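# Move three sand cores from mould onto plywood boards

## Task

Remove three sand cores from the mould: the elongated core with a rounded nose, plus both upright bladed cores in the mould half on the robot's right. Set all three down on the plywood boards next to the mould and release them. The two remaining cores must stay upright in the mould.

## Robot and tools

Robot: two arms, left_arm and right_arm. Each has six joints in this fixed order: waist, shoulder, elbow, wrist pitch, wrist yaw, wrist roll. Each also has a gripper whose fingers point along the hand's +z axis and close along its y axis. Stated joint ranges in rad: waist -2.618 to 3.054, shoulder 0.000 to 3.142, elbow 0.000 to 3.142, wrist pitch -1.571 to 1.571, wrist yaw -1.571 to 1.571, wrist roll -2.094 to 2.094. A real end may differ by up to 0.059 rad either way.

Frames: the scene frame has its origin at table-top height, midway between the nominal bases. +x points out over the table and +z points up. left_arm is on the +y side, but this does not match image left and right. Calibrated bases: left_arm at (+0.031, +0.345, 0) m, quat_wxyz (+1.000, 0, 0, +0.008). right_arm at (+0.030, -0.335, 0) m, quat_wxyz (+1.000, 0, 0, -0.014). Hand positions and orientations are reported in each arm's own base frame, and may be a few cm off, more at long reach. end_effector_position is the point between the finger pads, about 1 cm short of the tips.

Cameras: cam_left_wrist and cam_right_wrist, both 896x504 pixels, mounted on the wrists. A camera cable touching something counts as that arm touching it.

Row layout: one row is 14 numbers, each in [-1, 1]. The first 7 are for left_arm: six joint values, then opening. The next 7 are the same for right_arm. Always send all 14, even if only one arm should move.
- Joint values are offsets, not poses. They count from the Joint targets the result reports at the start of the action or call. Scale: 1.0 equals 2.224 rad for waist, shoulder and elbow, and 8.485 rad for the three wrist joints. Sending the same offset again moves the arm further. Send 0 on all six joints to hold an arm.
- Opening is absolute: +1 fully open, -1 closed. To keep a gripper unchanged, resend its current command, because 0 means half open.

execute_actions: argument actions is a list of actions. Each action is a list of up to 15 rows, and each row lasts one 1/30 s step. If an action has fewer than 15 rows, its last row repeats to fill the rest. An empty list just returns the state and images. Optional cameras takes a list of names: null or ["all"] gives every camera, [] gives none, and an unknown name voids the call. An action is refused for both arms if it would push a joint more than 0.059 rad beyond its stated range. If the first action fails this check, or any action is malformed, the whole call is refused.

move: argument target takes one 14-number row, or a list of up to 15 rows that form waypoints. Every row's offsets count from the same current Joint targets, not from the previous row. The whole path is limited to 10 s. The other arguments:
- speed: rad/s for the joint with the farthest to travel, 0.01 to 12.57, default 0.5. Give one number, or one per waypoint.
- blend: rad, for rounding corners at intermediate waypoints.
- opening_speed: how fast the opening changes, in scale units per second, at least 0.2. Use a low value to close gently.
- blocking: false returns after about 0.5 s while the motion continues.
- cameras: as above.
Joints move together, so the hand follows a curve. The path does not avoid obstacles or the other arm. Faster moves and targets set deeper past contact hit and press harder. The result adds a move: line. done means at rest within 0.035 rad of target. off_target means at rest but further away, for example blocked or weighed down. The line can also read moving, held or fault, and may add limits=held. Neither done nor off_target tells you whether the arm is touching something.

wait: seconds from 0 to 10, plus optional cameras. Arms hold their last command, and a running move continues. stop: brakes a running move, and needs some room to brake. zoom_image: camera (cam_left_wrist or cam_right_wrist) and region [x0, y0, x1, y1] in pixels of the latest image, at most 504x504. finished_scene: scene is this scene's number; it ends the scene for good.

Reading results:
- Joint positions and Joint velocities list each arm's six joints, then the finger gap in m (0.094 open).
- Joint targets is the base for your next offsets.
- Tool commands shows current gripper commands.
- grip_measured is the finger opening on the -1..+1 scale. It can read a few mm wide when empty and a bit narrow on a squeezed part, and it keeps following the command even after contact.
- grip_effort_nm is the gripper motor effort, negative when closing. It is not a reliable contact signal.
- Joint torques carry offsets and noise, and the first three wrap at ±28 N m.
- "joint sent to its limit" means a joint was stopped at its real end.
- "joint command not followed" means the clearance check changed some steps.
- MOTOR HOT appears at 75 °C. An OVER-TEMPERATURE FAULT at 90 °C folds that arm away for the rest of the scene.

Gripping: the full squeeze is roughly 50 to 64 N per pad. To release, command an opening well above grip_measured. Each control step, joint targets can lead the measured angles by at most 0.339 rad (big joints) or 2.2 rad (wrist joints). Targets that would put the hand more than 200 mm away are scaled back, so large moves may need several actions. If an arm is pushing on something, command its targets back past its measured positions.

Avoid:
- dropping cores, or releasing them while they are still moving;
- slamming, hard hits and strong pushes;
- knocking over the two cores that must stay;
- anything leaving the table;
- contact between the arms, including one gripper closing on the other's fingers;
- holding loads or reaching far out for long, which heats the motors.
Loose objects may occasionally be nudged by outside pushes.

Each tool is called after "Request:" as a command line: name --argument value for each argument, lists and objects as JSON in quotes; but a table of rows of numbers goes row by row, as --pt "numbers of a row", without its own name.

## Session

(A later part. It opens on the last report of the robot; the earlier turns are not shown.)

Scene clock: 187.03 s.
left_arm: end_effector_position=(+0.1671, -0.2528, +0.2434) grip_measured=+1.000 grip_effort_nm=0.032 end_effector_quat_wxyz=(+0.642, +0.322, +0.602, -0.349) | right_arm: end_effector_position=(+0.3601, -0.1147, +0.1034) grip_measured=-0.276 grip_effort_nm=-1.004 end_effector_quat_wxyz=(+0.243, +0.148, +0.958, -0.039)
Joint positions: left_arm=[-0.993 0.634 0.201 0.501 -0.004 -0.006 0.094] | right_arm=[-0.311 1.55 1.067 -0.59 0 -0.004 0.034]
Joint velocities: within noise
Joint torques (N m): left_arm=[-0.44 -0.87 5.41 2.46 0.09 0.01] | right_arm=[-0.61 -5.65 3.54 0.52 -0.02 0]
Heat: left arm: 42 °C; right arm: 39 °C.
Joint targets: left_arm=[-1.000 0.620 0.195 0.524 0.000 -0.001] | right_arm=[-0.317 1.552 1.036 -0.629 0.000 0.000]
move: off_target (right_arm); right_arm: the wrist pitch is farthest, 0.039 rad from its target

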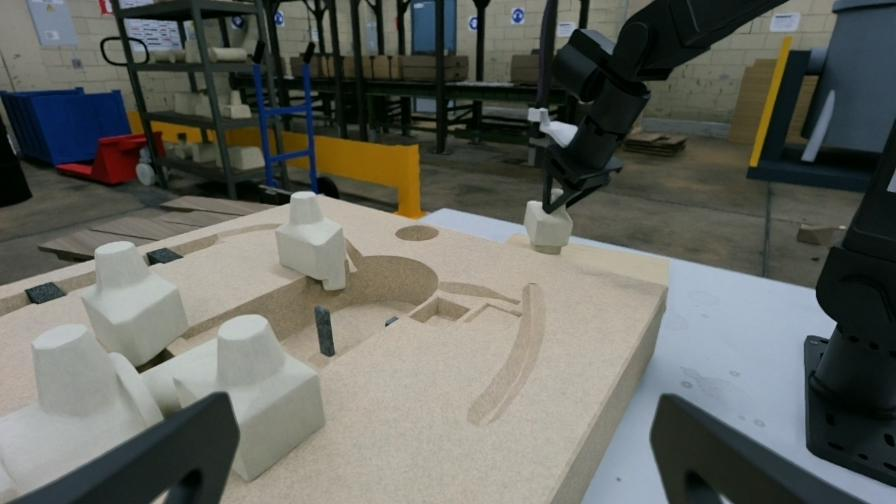

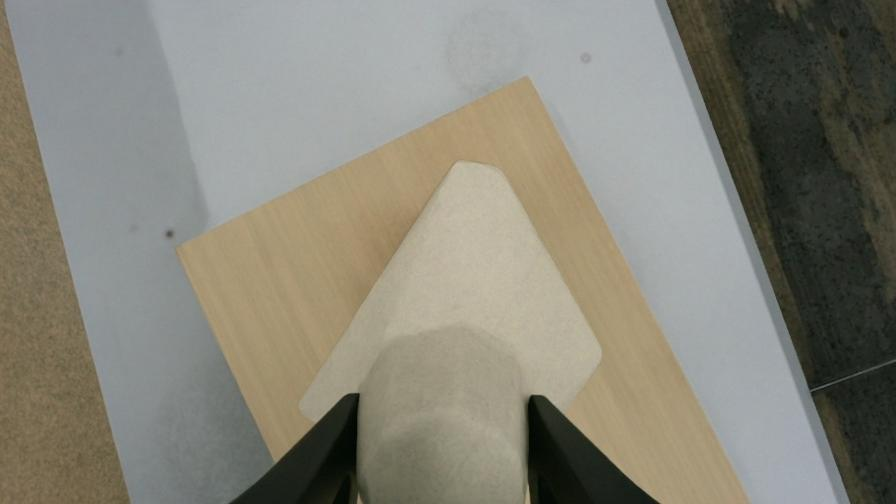

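Request:
move --pt "0 0 0 0 0 0 1 0 0 -0.005 -0.006 0 0 -0.42" --pt "0 0 0 0 0 0 1 0 0 -0.005 -0.006 0 0 0.15" --speed 0.15 --opening_speed 0.3

Request:
zoom_image --camera "cam_left_wrist" --region '[440, 60, 660, 280]'

Scene clock: 192.57 s.
left_arm: end_effector_position=(+0.1671, -0.2528, +0.2434) grip_measured=+1.000 grip_effort_nm=0.032 end_effector_quat_wxyz=(+0.642, +0.322, +0.602, -0.349) | right_arm: end_effector_position=(+0.3392, -0.1095, +0.0912) grip_measured=+0.147 grip_effort_nm=0.188 end_effector_quat_wxyz=(+0.202, +0.151, +0.967, -0.036)
Joint positions: left_arm=[-0.993 0.634 0.201 0.501 -0.004 -0.006 0.094] | right_arm=[-0.311 1.544 1.048 -0.662 0.009 -0.004 0.054]
Joint velocities: within noise
Joint torques (N m): left_arm=[-0.53 -0.83 5.33 2.46 0.09 0.01] | right_arm=[-0.57 -5 3.99 0.6 -0.08 0.01]
Heat: left arm: 43 °C; right arm: 38 °C.
Joint targets: left_arm=[-1.000 0.620 0.195 0.524 0.000 -0.001] | right_arm=[-0.317 1.552 1.026 -0.680 0.000 0.000]
move: done; target 2's new numbers were sent with right_arm's wrist pitch 0.056 rad from that target

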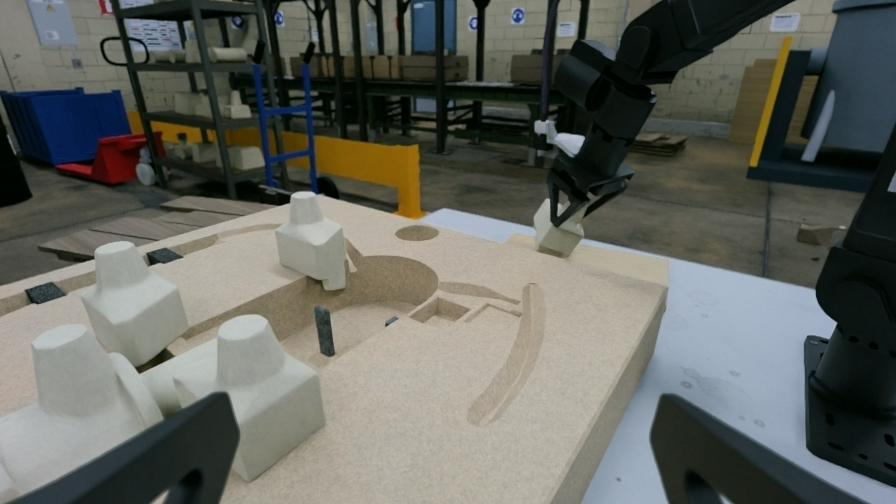

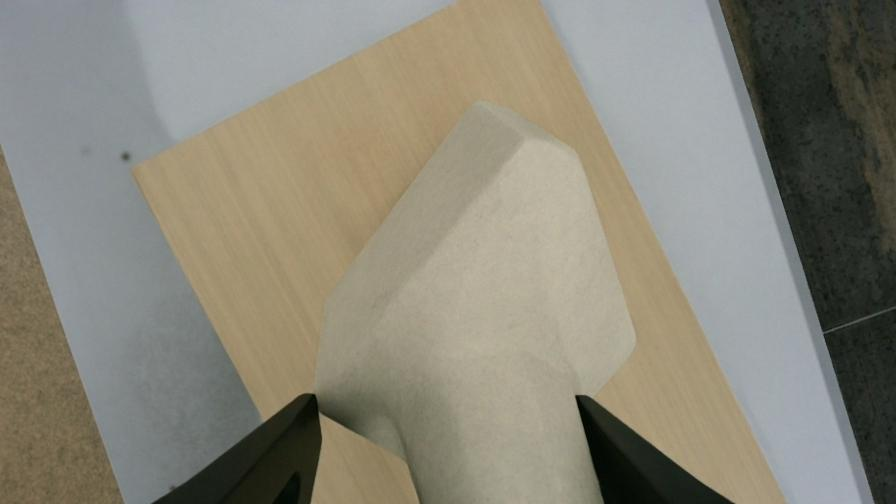

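Scaled by 2.291.

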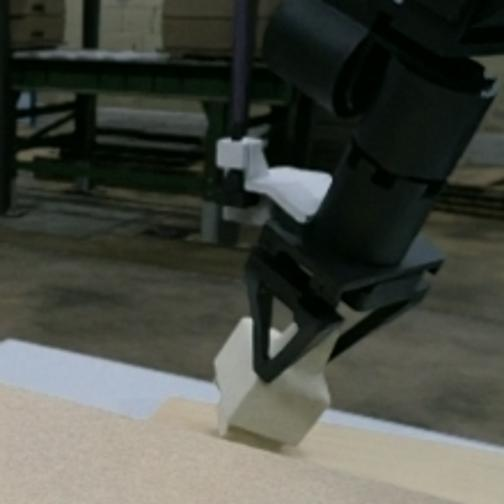

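Request:
move --target '[0,0,0,0,0,0,1,0,0,0,0,0,0,0.4]' --speed 0.15 --opening_speed 0.3

Request:
zoom_image --camera "cam_left_wrist" --region '[500, 120, 620, 280]'

Scene clock: 209.00 s.
left_arm: end_effector_position=(+0.1671, -0.2528, +0.2435) grip_measured=+1.000 grip_effort_nm=0.032 end_effector_quat_wxyz=(+0.642, +0.322, +0.602, -0.349) | right_arm: end_effector_position=(+0.3345, -0.1100, +0.0873) grip_measured=+0.397 grip_effort_nm=0.168 end_effector_quat_wxyz=(+0.193, +0.153, +0.968, -0.038)
Joint positions: left_arm=[-0.993 0.634 0.201 0.501 -0.004 -0.006 0.094] | right_arm=[-0.313 1.544 1.039 -0.669 0.014 -0.004 0.066]
Joint velocities: within noise
Joint torques (N m): left_arm=[-0.53 -0.9 5.33 2.45 0.07 0.01] | right_arm=[-0.36 -4.97 4.67 0.63 -0.14 0.01]
Heat: left arm: 44 °C; right arm: 37 °C.
Joint targets: left_arm=[-1.000 0.620 0.195 0.525 0.000 -0.001] | right_arm=[-0.317 1.552 1.026 -0.680 0.000 0.000]
move: done

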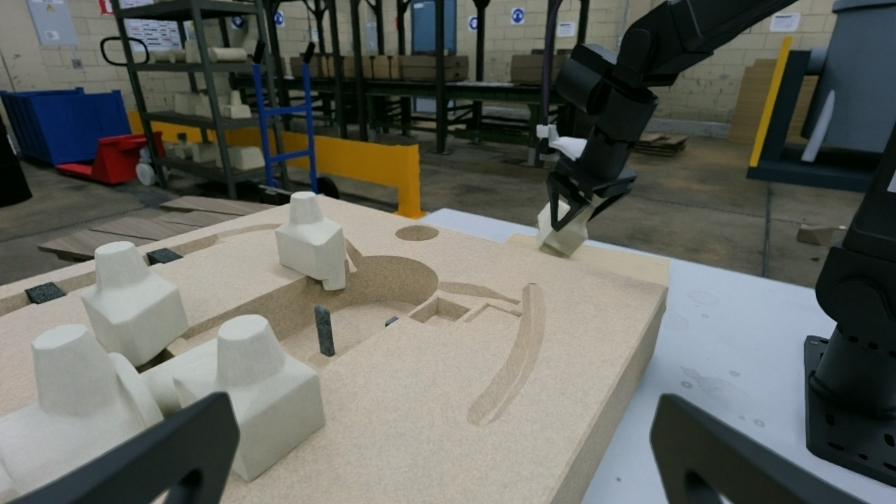

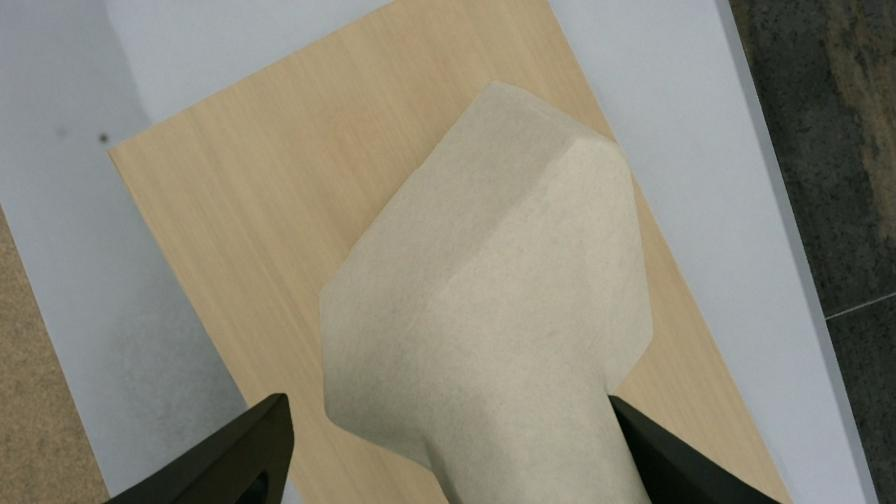

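Scaled by 3.150.

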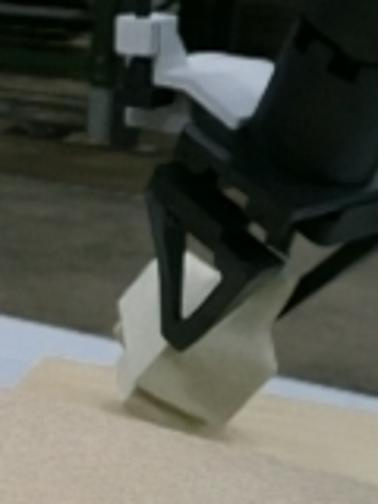

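Request:
move --pt "0 0 0 0 0 0 1 0 0 0 0 0 0 -0.3" --pt "0 0 0 0 0 0 1 0 -0.1317 -0.1569 0.0357 0 0 -0.3" --speed 0.25 --opening_speed 0.3

Request:
zoom_image --camera "cam_left_wrist" --region '[500, 120, 620, 280]'

Scene clock: 246.90 s.
left_arm: end_effector_position=(+0.1671, -0.2528, +0.2435) grip_measured=+1.000 grip_effort_nm=0.037 end_effector_quat_wxyz=(+0.642, +0.322, +0.602, -0.349) | right_arm: end_effector_position=(+0.3065, -0.1009, +0.0813) grip_measured=+0.166 grip_effort_nm=-1.004 end_effector_quat_wxyz=(+0.294, +0.150, +0.943, -0.052)
Joint positions: left_arm=[-0.993 0.634 0.201 0.501 -0.004 -0.006 0.094] | right_arm=[-0.315 1.279 0.691 -0.377 0.01 -0.004 0.055]
Joint velocities: within noise
Joint torques (N m): left_arm=[-0.53 -0.88 5.3 2.46 0.09 -0.01] | right_arm=[-0.18 -5.16 4.7 1.01 -0.1 -0.01]
Heat: left arm: 46 °C; right arm: 36 °C.
Joint targets: left_arm=[-1.000 0.620 0.195 0.524 0.000 -0.001] | right_arm=[-0.317 1.259 0.677 -0.377 0.000 0.000]
move: done

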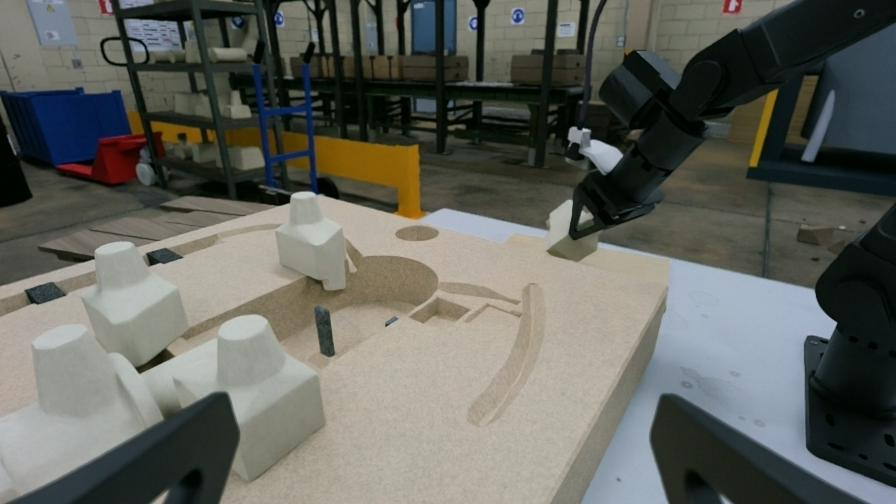

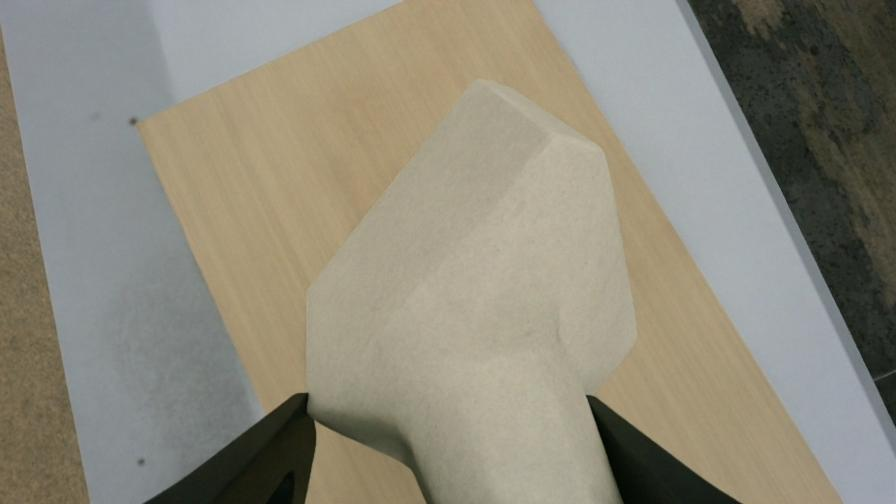

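Scaled by 3.150.

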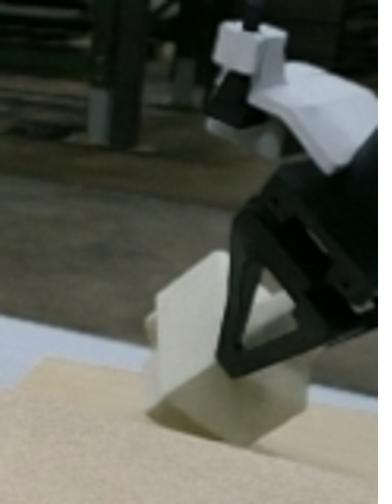

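Request:
move --target '[0,0,0,0,0,0,1,0,-0.0603,-0.1268,0.0350,0,0,0.1]' --speed 0.25 --opening_speed 0.5

Request:
zoom_image --camera "cam_left_wrist" --region '[500, 120, 660, 280]'

Scene clock: 253.17 s.
left_arm: end_effector_position=(+0.1671, -0.2528, +0.2435) grip_measured=+1.000 grip_effort_nm=0.032 end_effector_quat_wxyz=(+0.642, +0.322, +0.602, -0.349) | right_arm: end_effector_position=(+0.2946, -0.0970, +0.0720) grip_measured=+0.166 grip_effort_nm=-1.009 end_effector_quat_wxyz=(+0.387, +0.145, +0.908, -0.067)
Joint positions: left_arm=[-0.993 0.634 0.201 0.501 -0.004 -0.006 0.094] | right_arm=[-0.315 1.12 0.419 -0.063 0.01 -0.004 0.055]
Joint velocities: within noise
Joint torques (N m): left_arm=[-0.55 -0.87 5.37 2.47 0.07 -0.01] | right_arm=[-0.18 -1.94 3.97 1.11 -0.11 0]
Heat: left arm: 46 °C; right arm: 35 °C.
Joint targets: left_arm=[-1.000 0.620 0.195 0.524 0.000 -0.001] | right_arm=[-0.317 1.125 0.394 -0.080 0.000 0.000]
move: done

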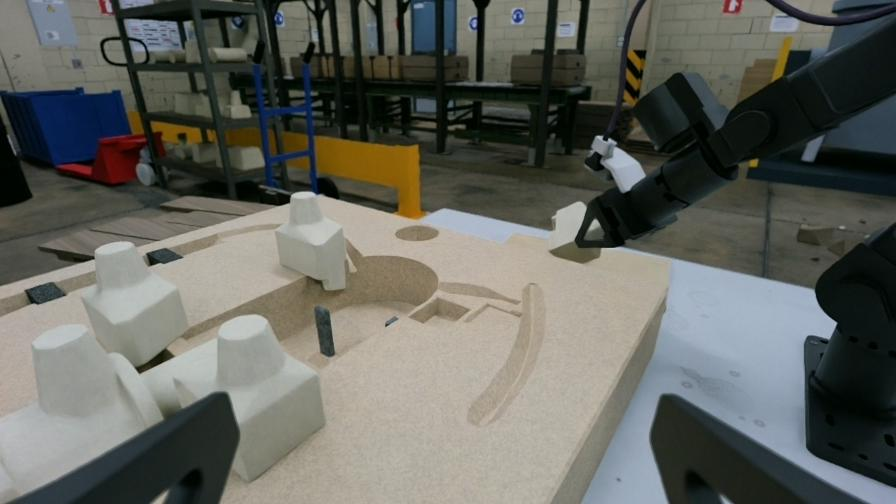

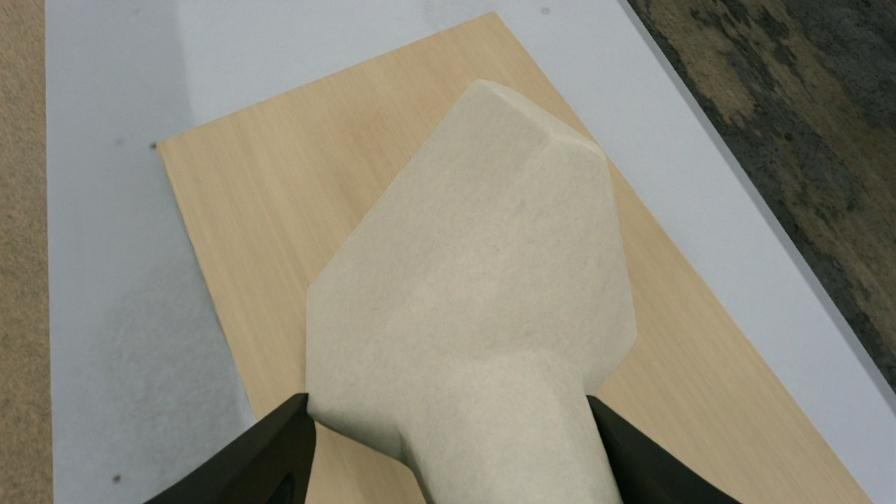

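Scaled by 3.150.

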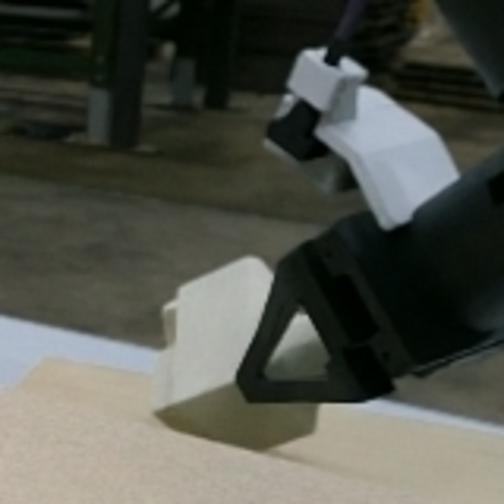

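Request:
move --target '[0,0,0,0,0,0,1,0,-0.0139,-0.1246,0.0610,0,0,0.1]' --speed 0.25

Request:
zoom_image --camera "cam_left_wrist" --region '[500, 120, 660, 280]'

Scene clock: 259.67 s.
left_arm: end_effector_position=(+0.1671, -0.2528, +0.2435) grip_measured=+1.000 grip_effort_nm=0.027 end_effector_quat_wxyz=(+0.642, +0.322, +0.602, -0.349) | right_arm: end_effector_position=(+0.2892, -0.0951, +0.0628) grip_measured=+0.166 grip_effort_nm=-1.004 end_effector_quat_wxyz=(+0.494, +0.137, +0.855, -0.084)
Joint positions: left_arm=[-0.993 0.634 0.201 0.501 -0.004 -0.006 0.094] | right_arm=[-0.315 1.099 0.135 0.442 0.01 -0.004 0.055]
Joint velocities: within noise
Joint torques (N m): left_arm=[-0.54 -0.79 5.37 2.44 0.08 0.02] | right_arm=[-0.2 -2.02 3.93 1.39 -0.1 0.01]
Heat: left arm: 46 °C; right arm: 35 °C.
Joint targets: left_arm=[-1.000 0.620 0.195 0.524 0.000 -0.001] | right_arm=[-0.317 1.094 0.117 0.437 0.000 0.000]
move: done

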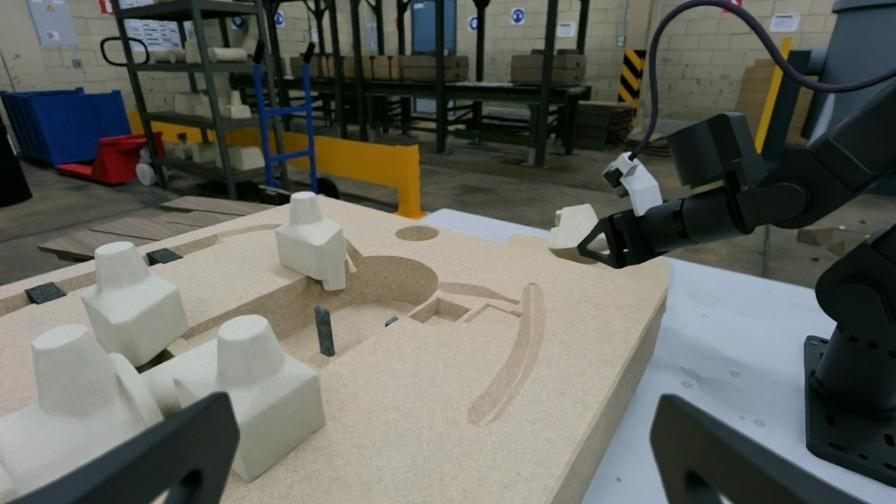

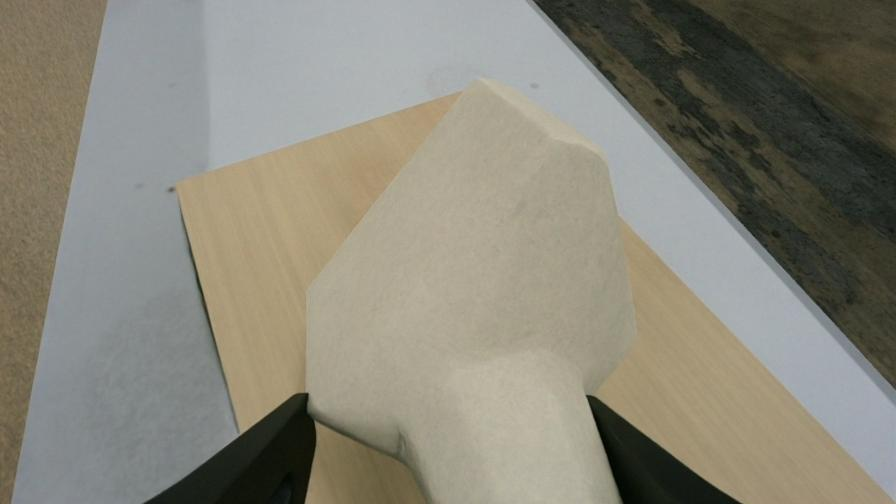

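Scaled by 3.150.

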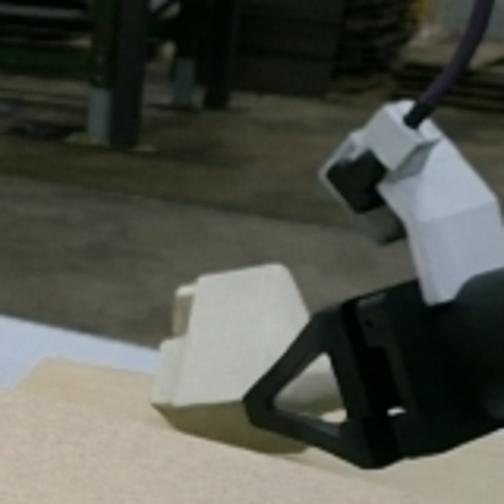

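Request:
move --pt "0 0 0 0 0 0 1 0 0.012 -0.01 0.0160 0 0 0.1" --pt "0 0 0 0 0 0 1 0 0.012 -0.01 0.0160 0 0 0.6" --speed 0.2 --opening_speed 0.3

Request:
zoom_image --camera "cam_left_wrist" --region '[500, 120, 660, 280]'

Scene clock: 267.47 s.
left_arm: end_effector_position=(+0.1671, -0.2528, +0.2435) grip_measured=+1.000 grip_effort_nm=0.027 end_effector_quat_wxyz=(+0.642, +0.322, +0.602, -0.349) | right_arm: end_effector_position=(+0.2889, -0.0952, +0.0633) grip_measured=+0.597 grip_effort_nm=0.173 end_effector_quat_wxyz=(+0.510, +0.136, +0.845, -0.086)
Joint positions: left_arm=[-0.993 0.634 0.201 0.501 -0.004 -0.006 0.094] | right_arm=[-0.315 1.119 0.099 0.537 0.011 -0.002 0.075]
Joint velocities: within noise
Joint torques (N m): left_arm=[-0.57 -0.87 5.3 2.46 0.07 0.02] | right_arm=[-0.16 -1.52 4.78 1.78 -0.11 -0.01]
Heat: left arm: 47 °C; right arm: 37 °C.
Joint targets: left_arm=[-1.000 0.620 0.195 0.524 0.000 -0.001] | right_arm=[-0.317 1.121 0.095 0.573 0.000 0.001]
move: off_target (right_arm); target 2's new numbers were sent with right_arm's wrist pitch 0.044 rad from that target; right_arm: the wrist pitch is farthest, 0.036 rad from its target

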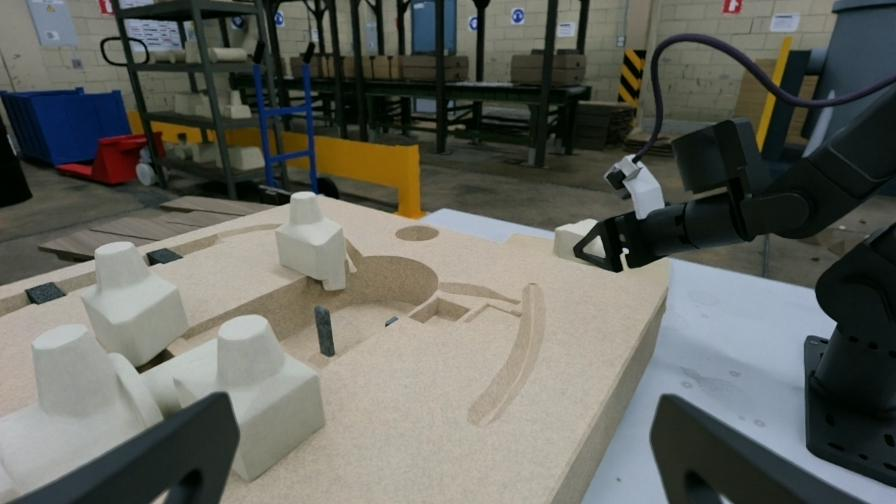

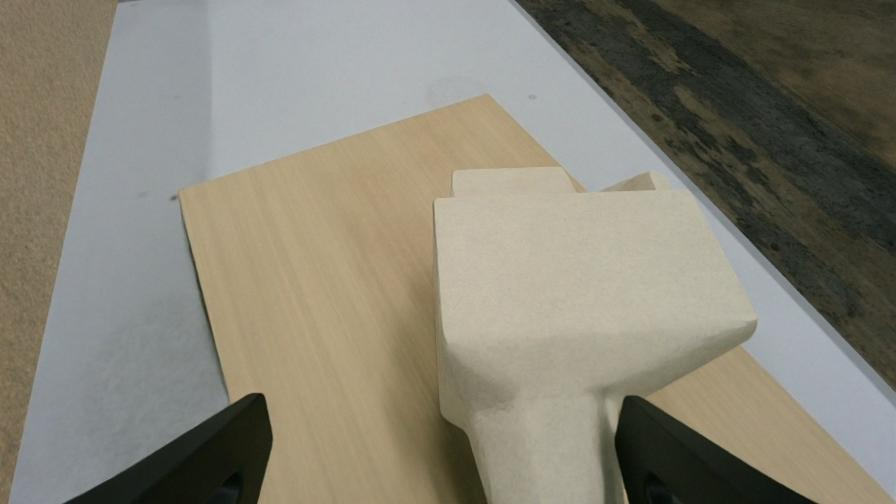

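Scaled by 3.150.

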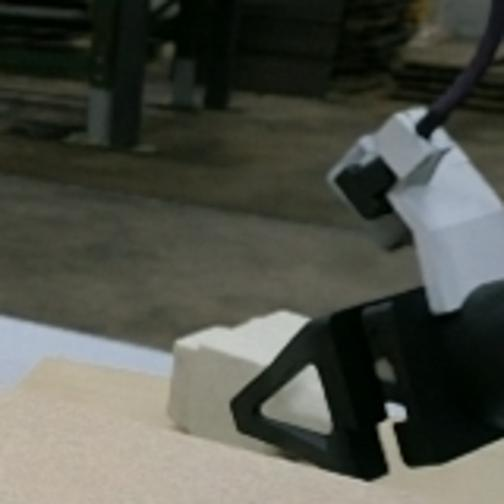

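Request:
move --pt "0 0 0 0 0 0 1 0 0 0 0 0 0 1" --pt "0 0 0 0 0 0 1 -0.005 -0.1 0 0 0 0 1" --pt "0 0 0 0 0 0 1 -0.005 -0.1 0.45 -0.0 0 0 1" --speed 0.5

Scene clock: 276.87 s.
left_arm: end_effector_position=(+0.1671, -0.2528, +0.2436) grip_measured=+1.000 grip_effort_nm=0.027 end_effector_quat_wxyz=(+0.642, +0.322, +0.602, -0.349) | right_arm: end_effector_position=(+0.2584, -0.0870, +0.5927) grip_measured=+0.997 grip_effort_nm=0.173 end_effector_quat_wxyz=(+0.901, +0.070, +0.402, -0.149)
Joint positions: left_arm=[-0.993 0.634 0.201 0.501 -0.004 -0.006 0.094] | right_arm=[-0.321 0.901 1.075 0.556 0.011 -0.002 0.094]
Joint velocities: within noise
Joint torques (N m): left_arm=[-0.68 -0.84 5.34 2.47 0.06 0] | right_arm=[-0.62 -0.77 7.08 1.11 -0.12 -0.01]
Heat: left arm: 47 °C; right arm: 38 °C.
Joint targets: left_arm=[-1.000 0.620 0.195 0.525 0.000 -0.001] | right_arm=[-0.329 0.899 1.096 0.573 0.000 0.001]
move: done

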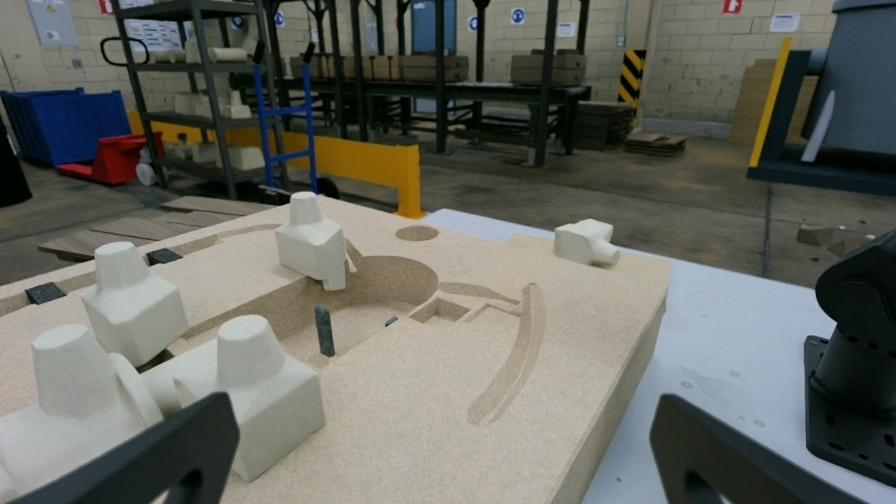

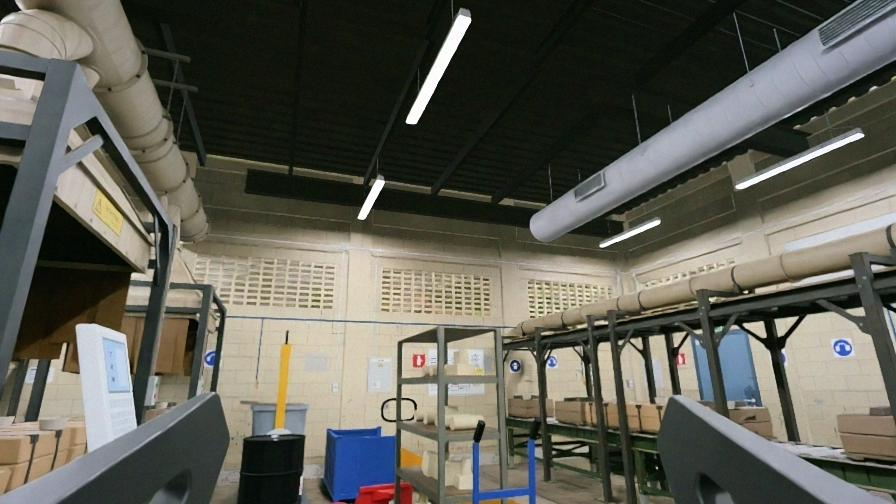

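Request:
move --target '[0,0,0,0,0,0,1,0.3192,0.5162,0.4335,-0.1736,0,0,0.4]' --speed 0.8

Request:
zoom_image --camera "cam_left_wrist" --region '[240, 120, 660, 380]'

Scene clock: 285.97 s.
left_arm: end_effector_position=(+0.1671, -0.2528, +0.2436) grip_measured=+1.000 grip_effort_nm=0.027 end_effector_quat_wxyz=(+0.642, +0.322, +0.602, -0.349) | right_arm: end_effector_position=(+0.4997, +0.2043, +0.2160) grip_measured=+0.403 grip_effort_nm=-0.125 end_effector_quat_wxyz=(+0.323, -0.182, +0.927, +0.062)
Joint positions: left_arm=[-0.993 0.634 0.201 0.501 -0.004 -0.006 0.094] | right_arm=[0.387 2.042 2.03 -0.888 0.001 -0.002 0.066]
Joint velocities: within noise
Joint torques (N m): left_arm=[-0.43 -0.9 5.38 2.44 0.07 -0.01] | right_arm=[-0.47 -9.55 8.35 1.01 -0.02 -0.01]
Heat: left arm: 47 °C; right arm: 38 °C.
Joint targets: left_arm=[-1.000 0.620 0.195 0.525 0.000 -0.001] | right_arm=[0.381 2.047 2.060 -0.900 0.000 0.001]
move: done

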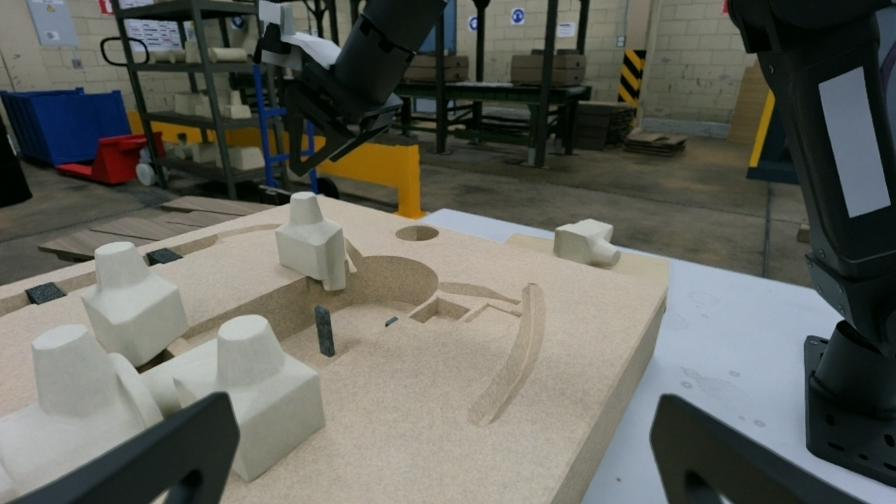

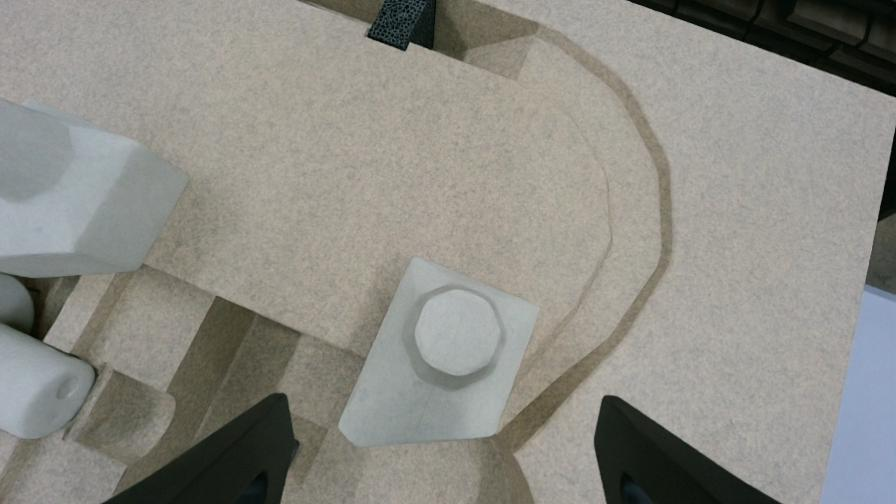

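Scaled by 1.200.

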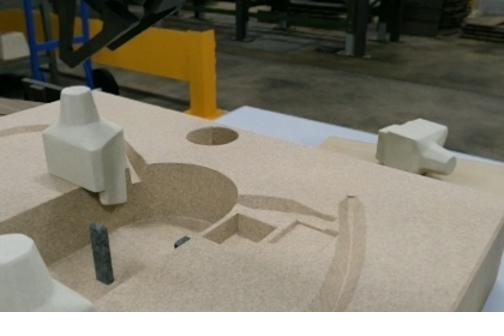

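Request:
move --pt "0 0 0 0 0 0 1 -0.001 0.0306 0.0315 0.0059 0 0 0.4" --pt "0 0 0 0 0 0 1 -0.001 0.0153 -0.1147 0.0395 0 0 0.4" --speed 0.4

Request:
zoom_image --camera "cam_left_wrist" --region '[240, 60, 460, 300]'

Scene clock: 294.90 s.
left_arm: end_effector_position=(+0.1671, -0.2528, +0.2436) grip_measured=+1.000 grip_effort_nm=0.032 end_effector_quat_wxyz=(+0.642, +0.322, +0.602, -0.349) | right_arm: end_effector_position=(+0.5218, +0.2119, +0.1468) grip_measured=+0.403 grip_effort_nm=-0.120 end_effector_quat_wxyz=(+0.334, -0.180, +0.923, +0.061)
Joint positions: left_arm=[-0.993 0.634 0.201 0.501 -0.004 -0.006 0.094] | right_arm=[0.387 2.097 1.823 -0.604 0.008 -0.002 0.066]
Joint velocities: within noise
Joint torques (N m): left_arm=[-0.53 -0.88 5.35 2.43 0.06 0.02] | right_arm=[-0.66 -11.79 4.75 1.49 -0.1 -0.01]
Heat: left arm: 48 °C; right arm: 37 °C.
Joint targets: left_arm=[-1.000 0.620 0.195 0.525 0.000 -0.001] | right_arm=[0.379 2.081 1.805 -0.565 0.000 0.000]
move: off_target (right_arm); right_arm: the wrist pitch is farthest, 0.040 rad from its target

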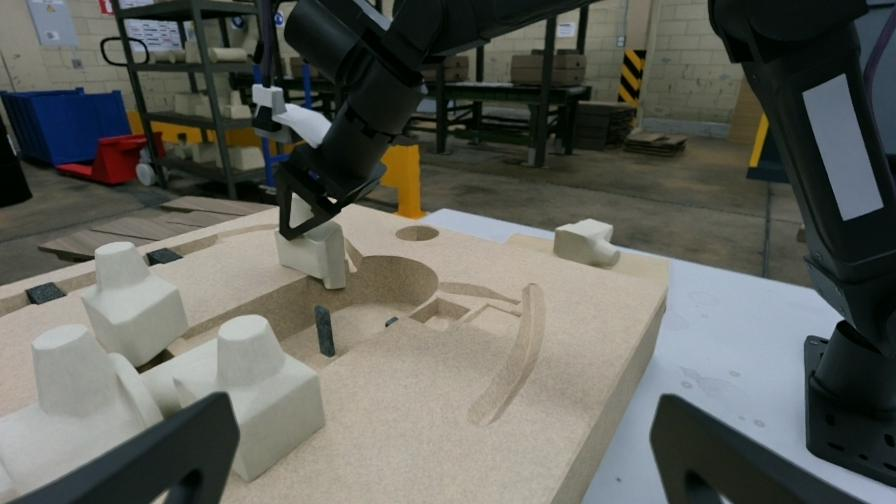

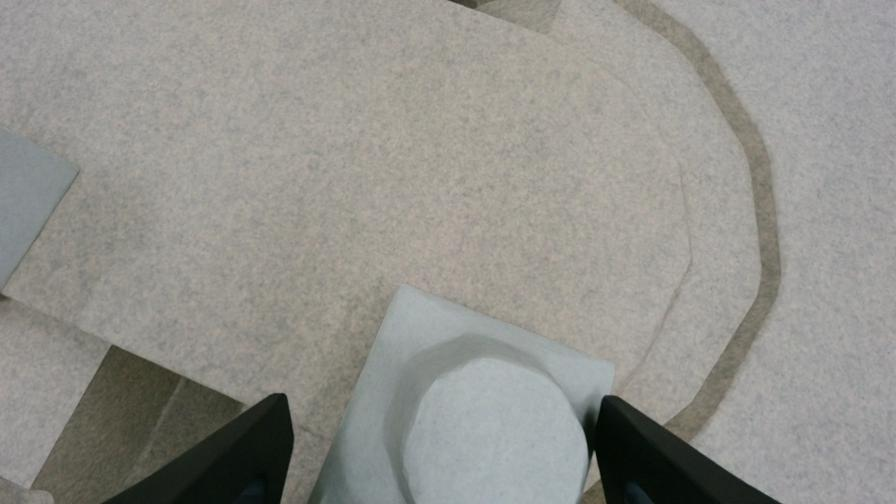

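Scaled by 2.100.

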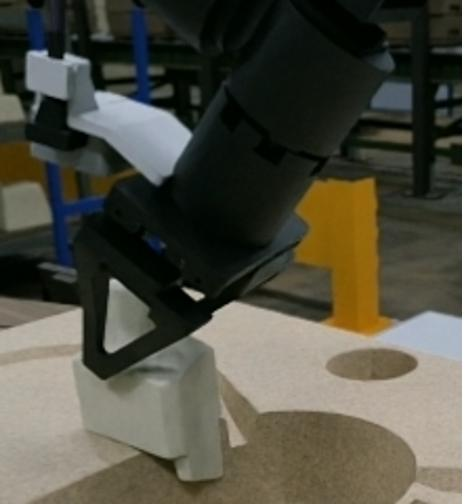

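Request:
move --pt "0 0 0 0 0 0 1 0 0 0.012 0 0 0 0.4" --pt "0 0 0 0 0 0 1 -0.0080 0 0.012 0 0 0 0.4" --pt "0 0 0 0 0 0 1 -0.0080 0 0.012 0 0 0 -0.38" --speed 0.3 --opening_speed 0.4

Scene clock: 300.50 s.
left_arm: end_effector_position=(+0.1671, -0.2528, +0.2436) grip_measured=+1.000 grip_effort_nm=0.022 end_effector_quat_wxyz=(+0.642, +0.322, +0.602, -0.349) | right_arm: end_effector_position=(+0.5321, +0.2074, +0.1564) grip_measured=-0.250 grip_effort_nm=-0.999 end_effector_quat_wxyz=(+0.355, -0.171, +0.917, +0.069)
Joint positions: left_arm=[-0.993 0.634 0.201 0.501 -0.004 -0.006 0.094] | right_arm=[0.368 2.092 1.823 -0.562 -0.006 0.001 0.035]
Joint velocities: within noise
Joint torques (N m): left_arm=[-0.55 -0.79 5.3 2.43 0.09 0.02] | right_arm=[-0.58 -11.4 6.84 1.13 0.05 -0.05]
Heat: left arm: 48 °C; right arm: 38 °C.
Joint targets: left_arm=[-1.000 0.620 0.195 0.525 0.000 -0.001] | right_arm=[0.361 2.081 1.832 -0.565 0.000 0.000]
move: done

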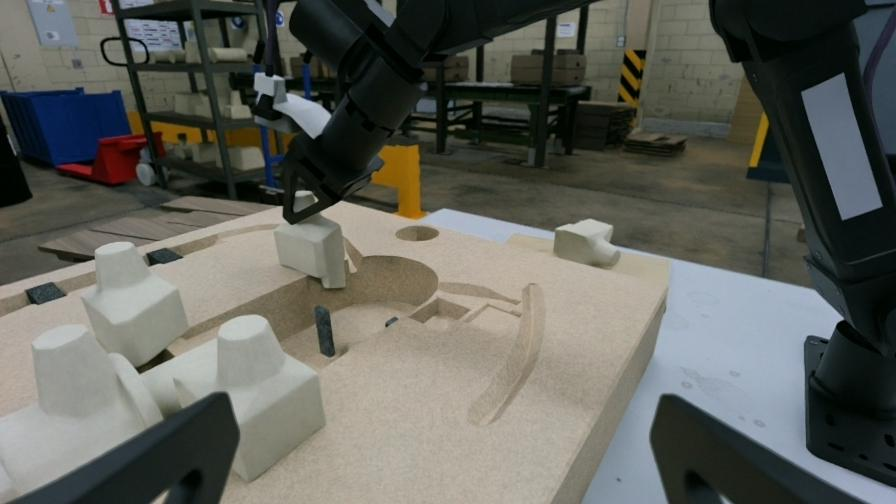

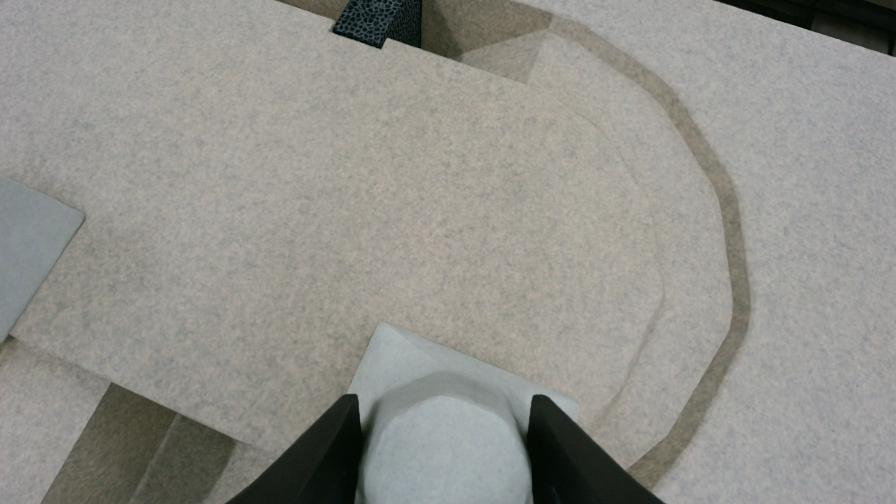

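Request:
move --pt "0 0 0 0 0 0 1 -0.0080 0.0009 0.0517 -0.0118 0 0 -0.38" --pt "0 0 0 0 0 0 1 -0.0080 0.0144 0.1484 -0.0326 0 0 -0.38" --pt "0 0 0 0 0 0 1 -0.008 0.0414 0.2496 -0.0519 0 0 -0.38" --speed 0.3 --blend 0.05

Request:
zoom_image --camera "cam_left_wrist" --region '[200, 60, 460, 320]'

Scene clock: 307.17 s.
left_arm: end_effector_position=(+0.1671, -0.2528, +0.2436) grip_measured=+1.000 grip_effort_nm=0.022 end_effector_quat_wxyz=(+0.642, +0.322, +0.602, -0.349) | right_arm: end_effector_position=(+0.5268, +0.1923, +0.2468) grip_measured=-0.256 grip_effort_nm=-1.009 end_effector_quat_wxyz=(+0.338, -0.162, +0.925, +0.061)
Joint positions: left_arm=[-0.993 0.634 0.201 0.501 -0.004 -0.006 0.094] | right_arm=[0.347 2.171 2.341 -1.039 -0.003 0.001 0.035]
Joint velocities: within noise
Joint torques (N m): left_arm=[-0.46 -0.87 5.37 2.43 0.06 0.02] | right_arm=[-0.32 -10.43 9.39 1.42 0.02 -0.05]
Heat: left arm: 48 °C; right arm: 39 °C.
Joint targets: left_arm=[-1.000 0.620 0.195 0.524 0.000 -0.001] | right_arm=[0.344 2.173 2.387 -1.005 0.000 0.000]
move: off_target (right_arm); right_arm: the elbow is farthest, 0.047 rad from its target

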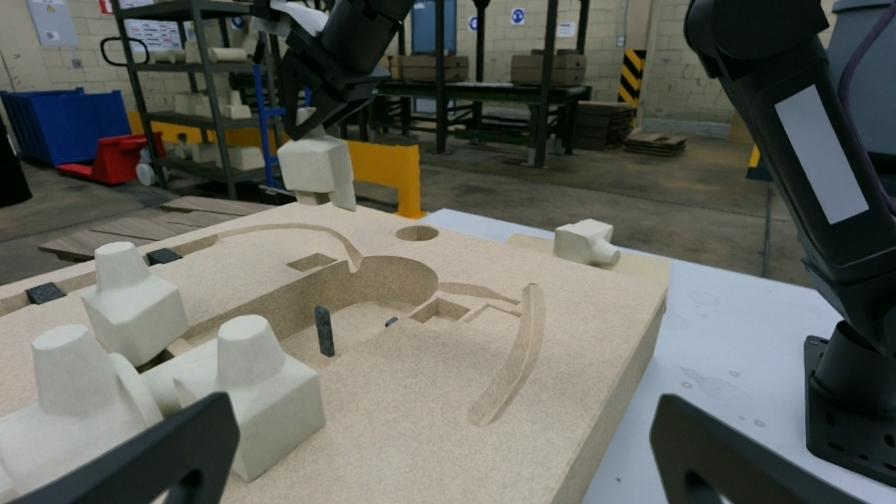

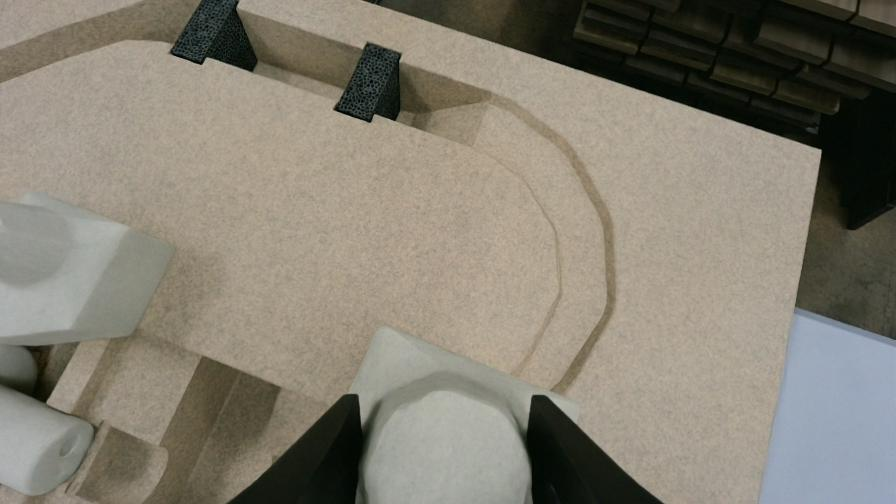

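Scaled by 1.938.

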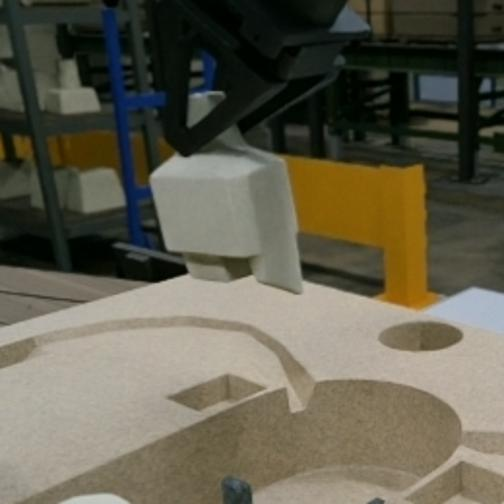

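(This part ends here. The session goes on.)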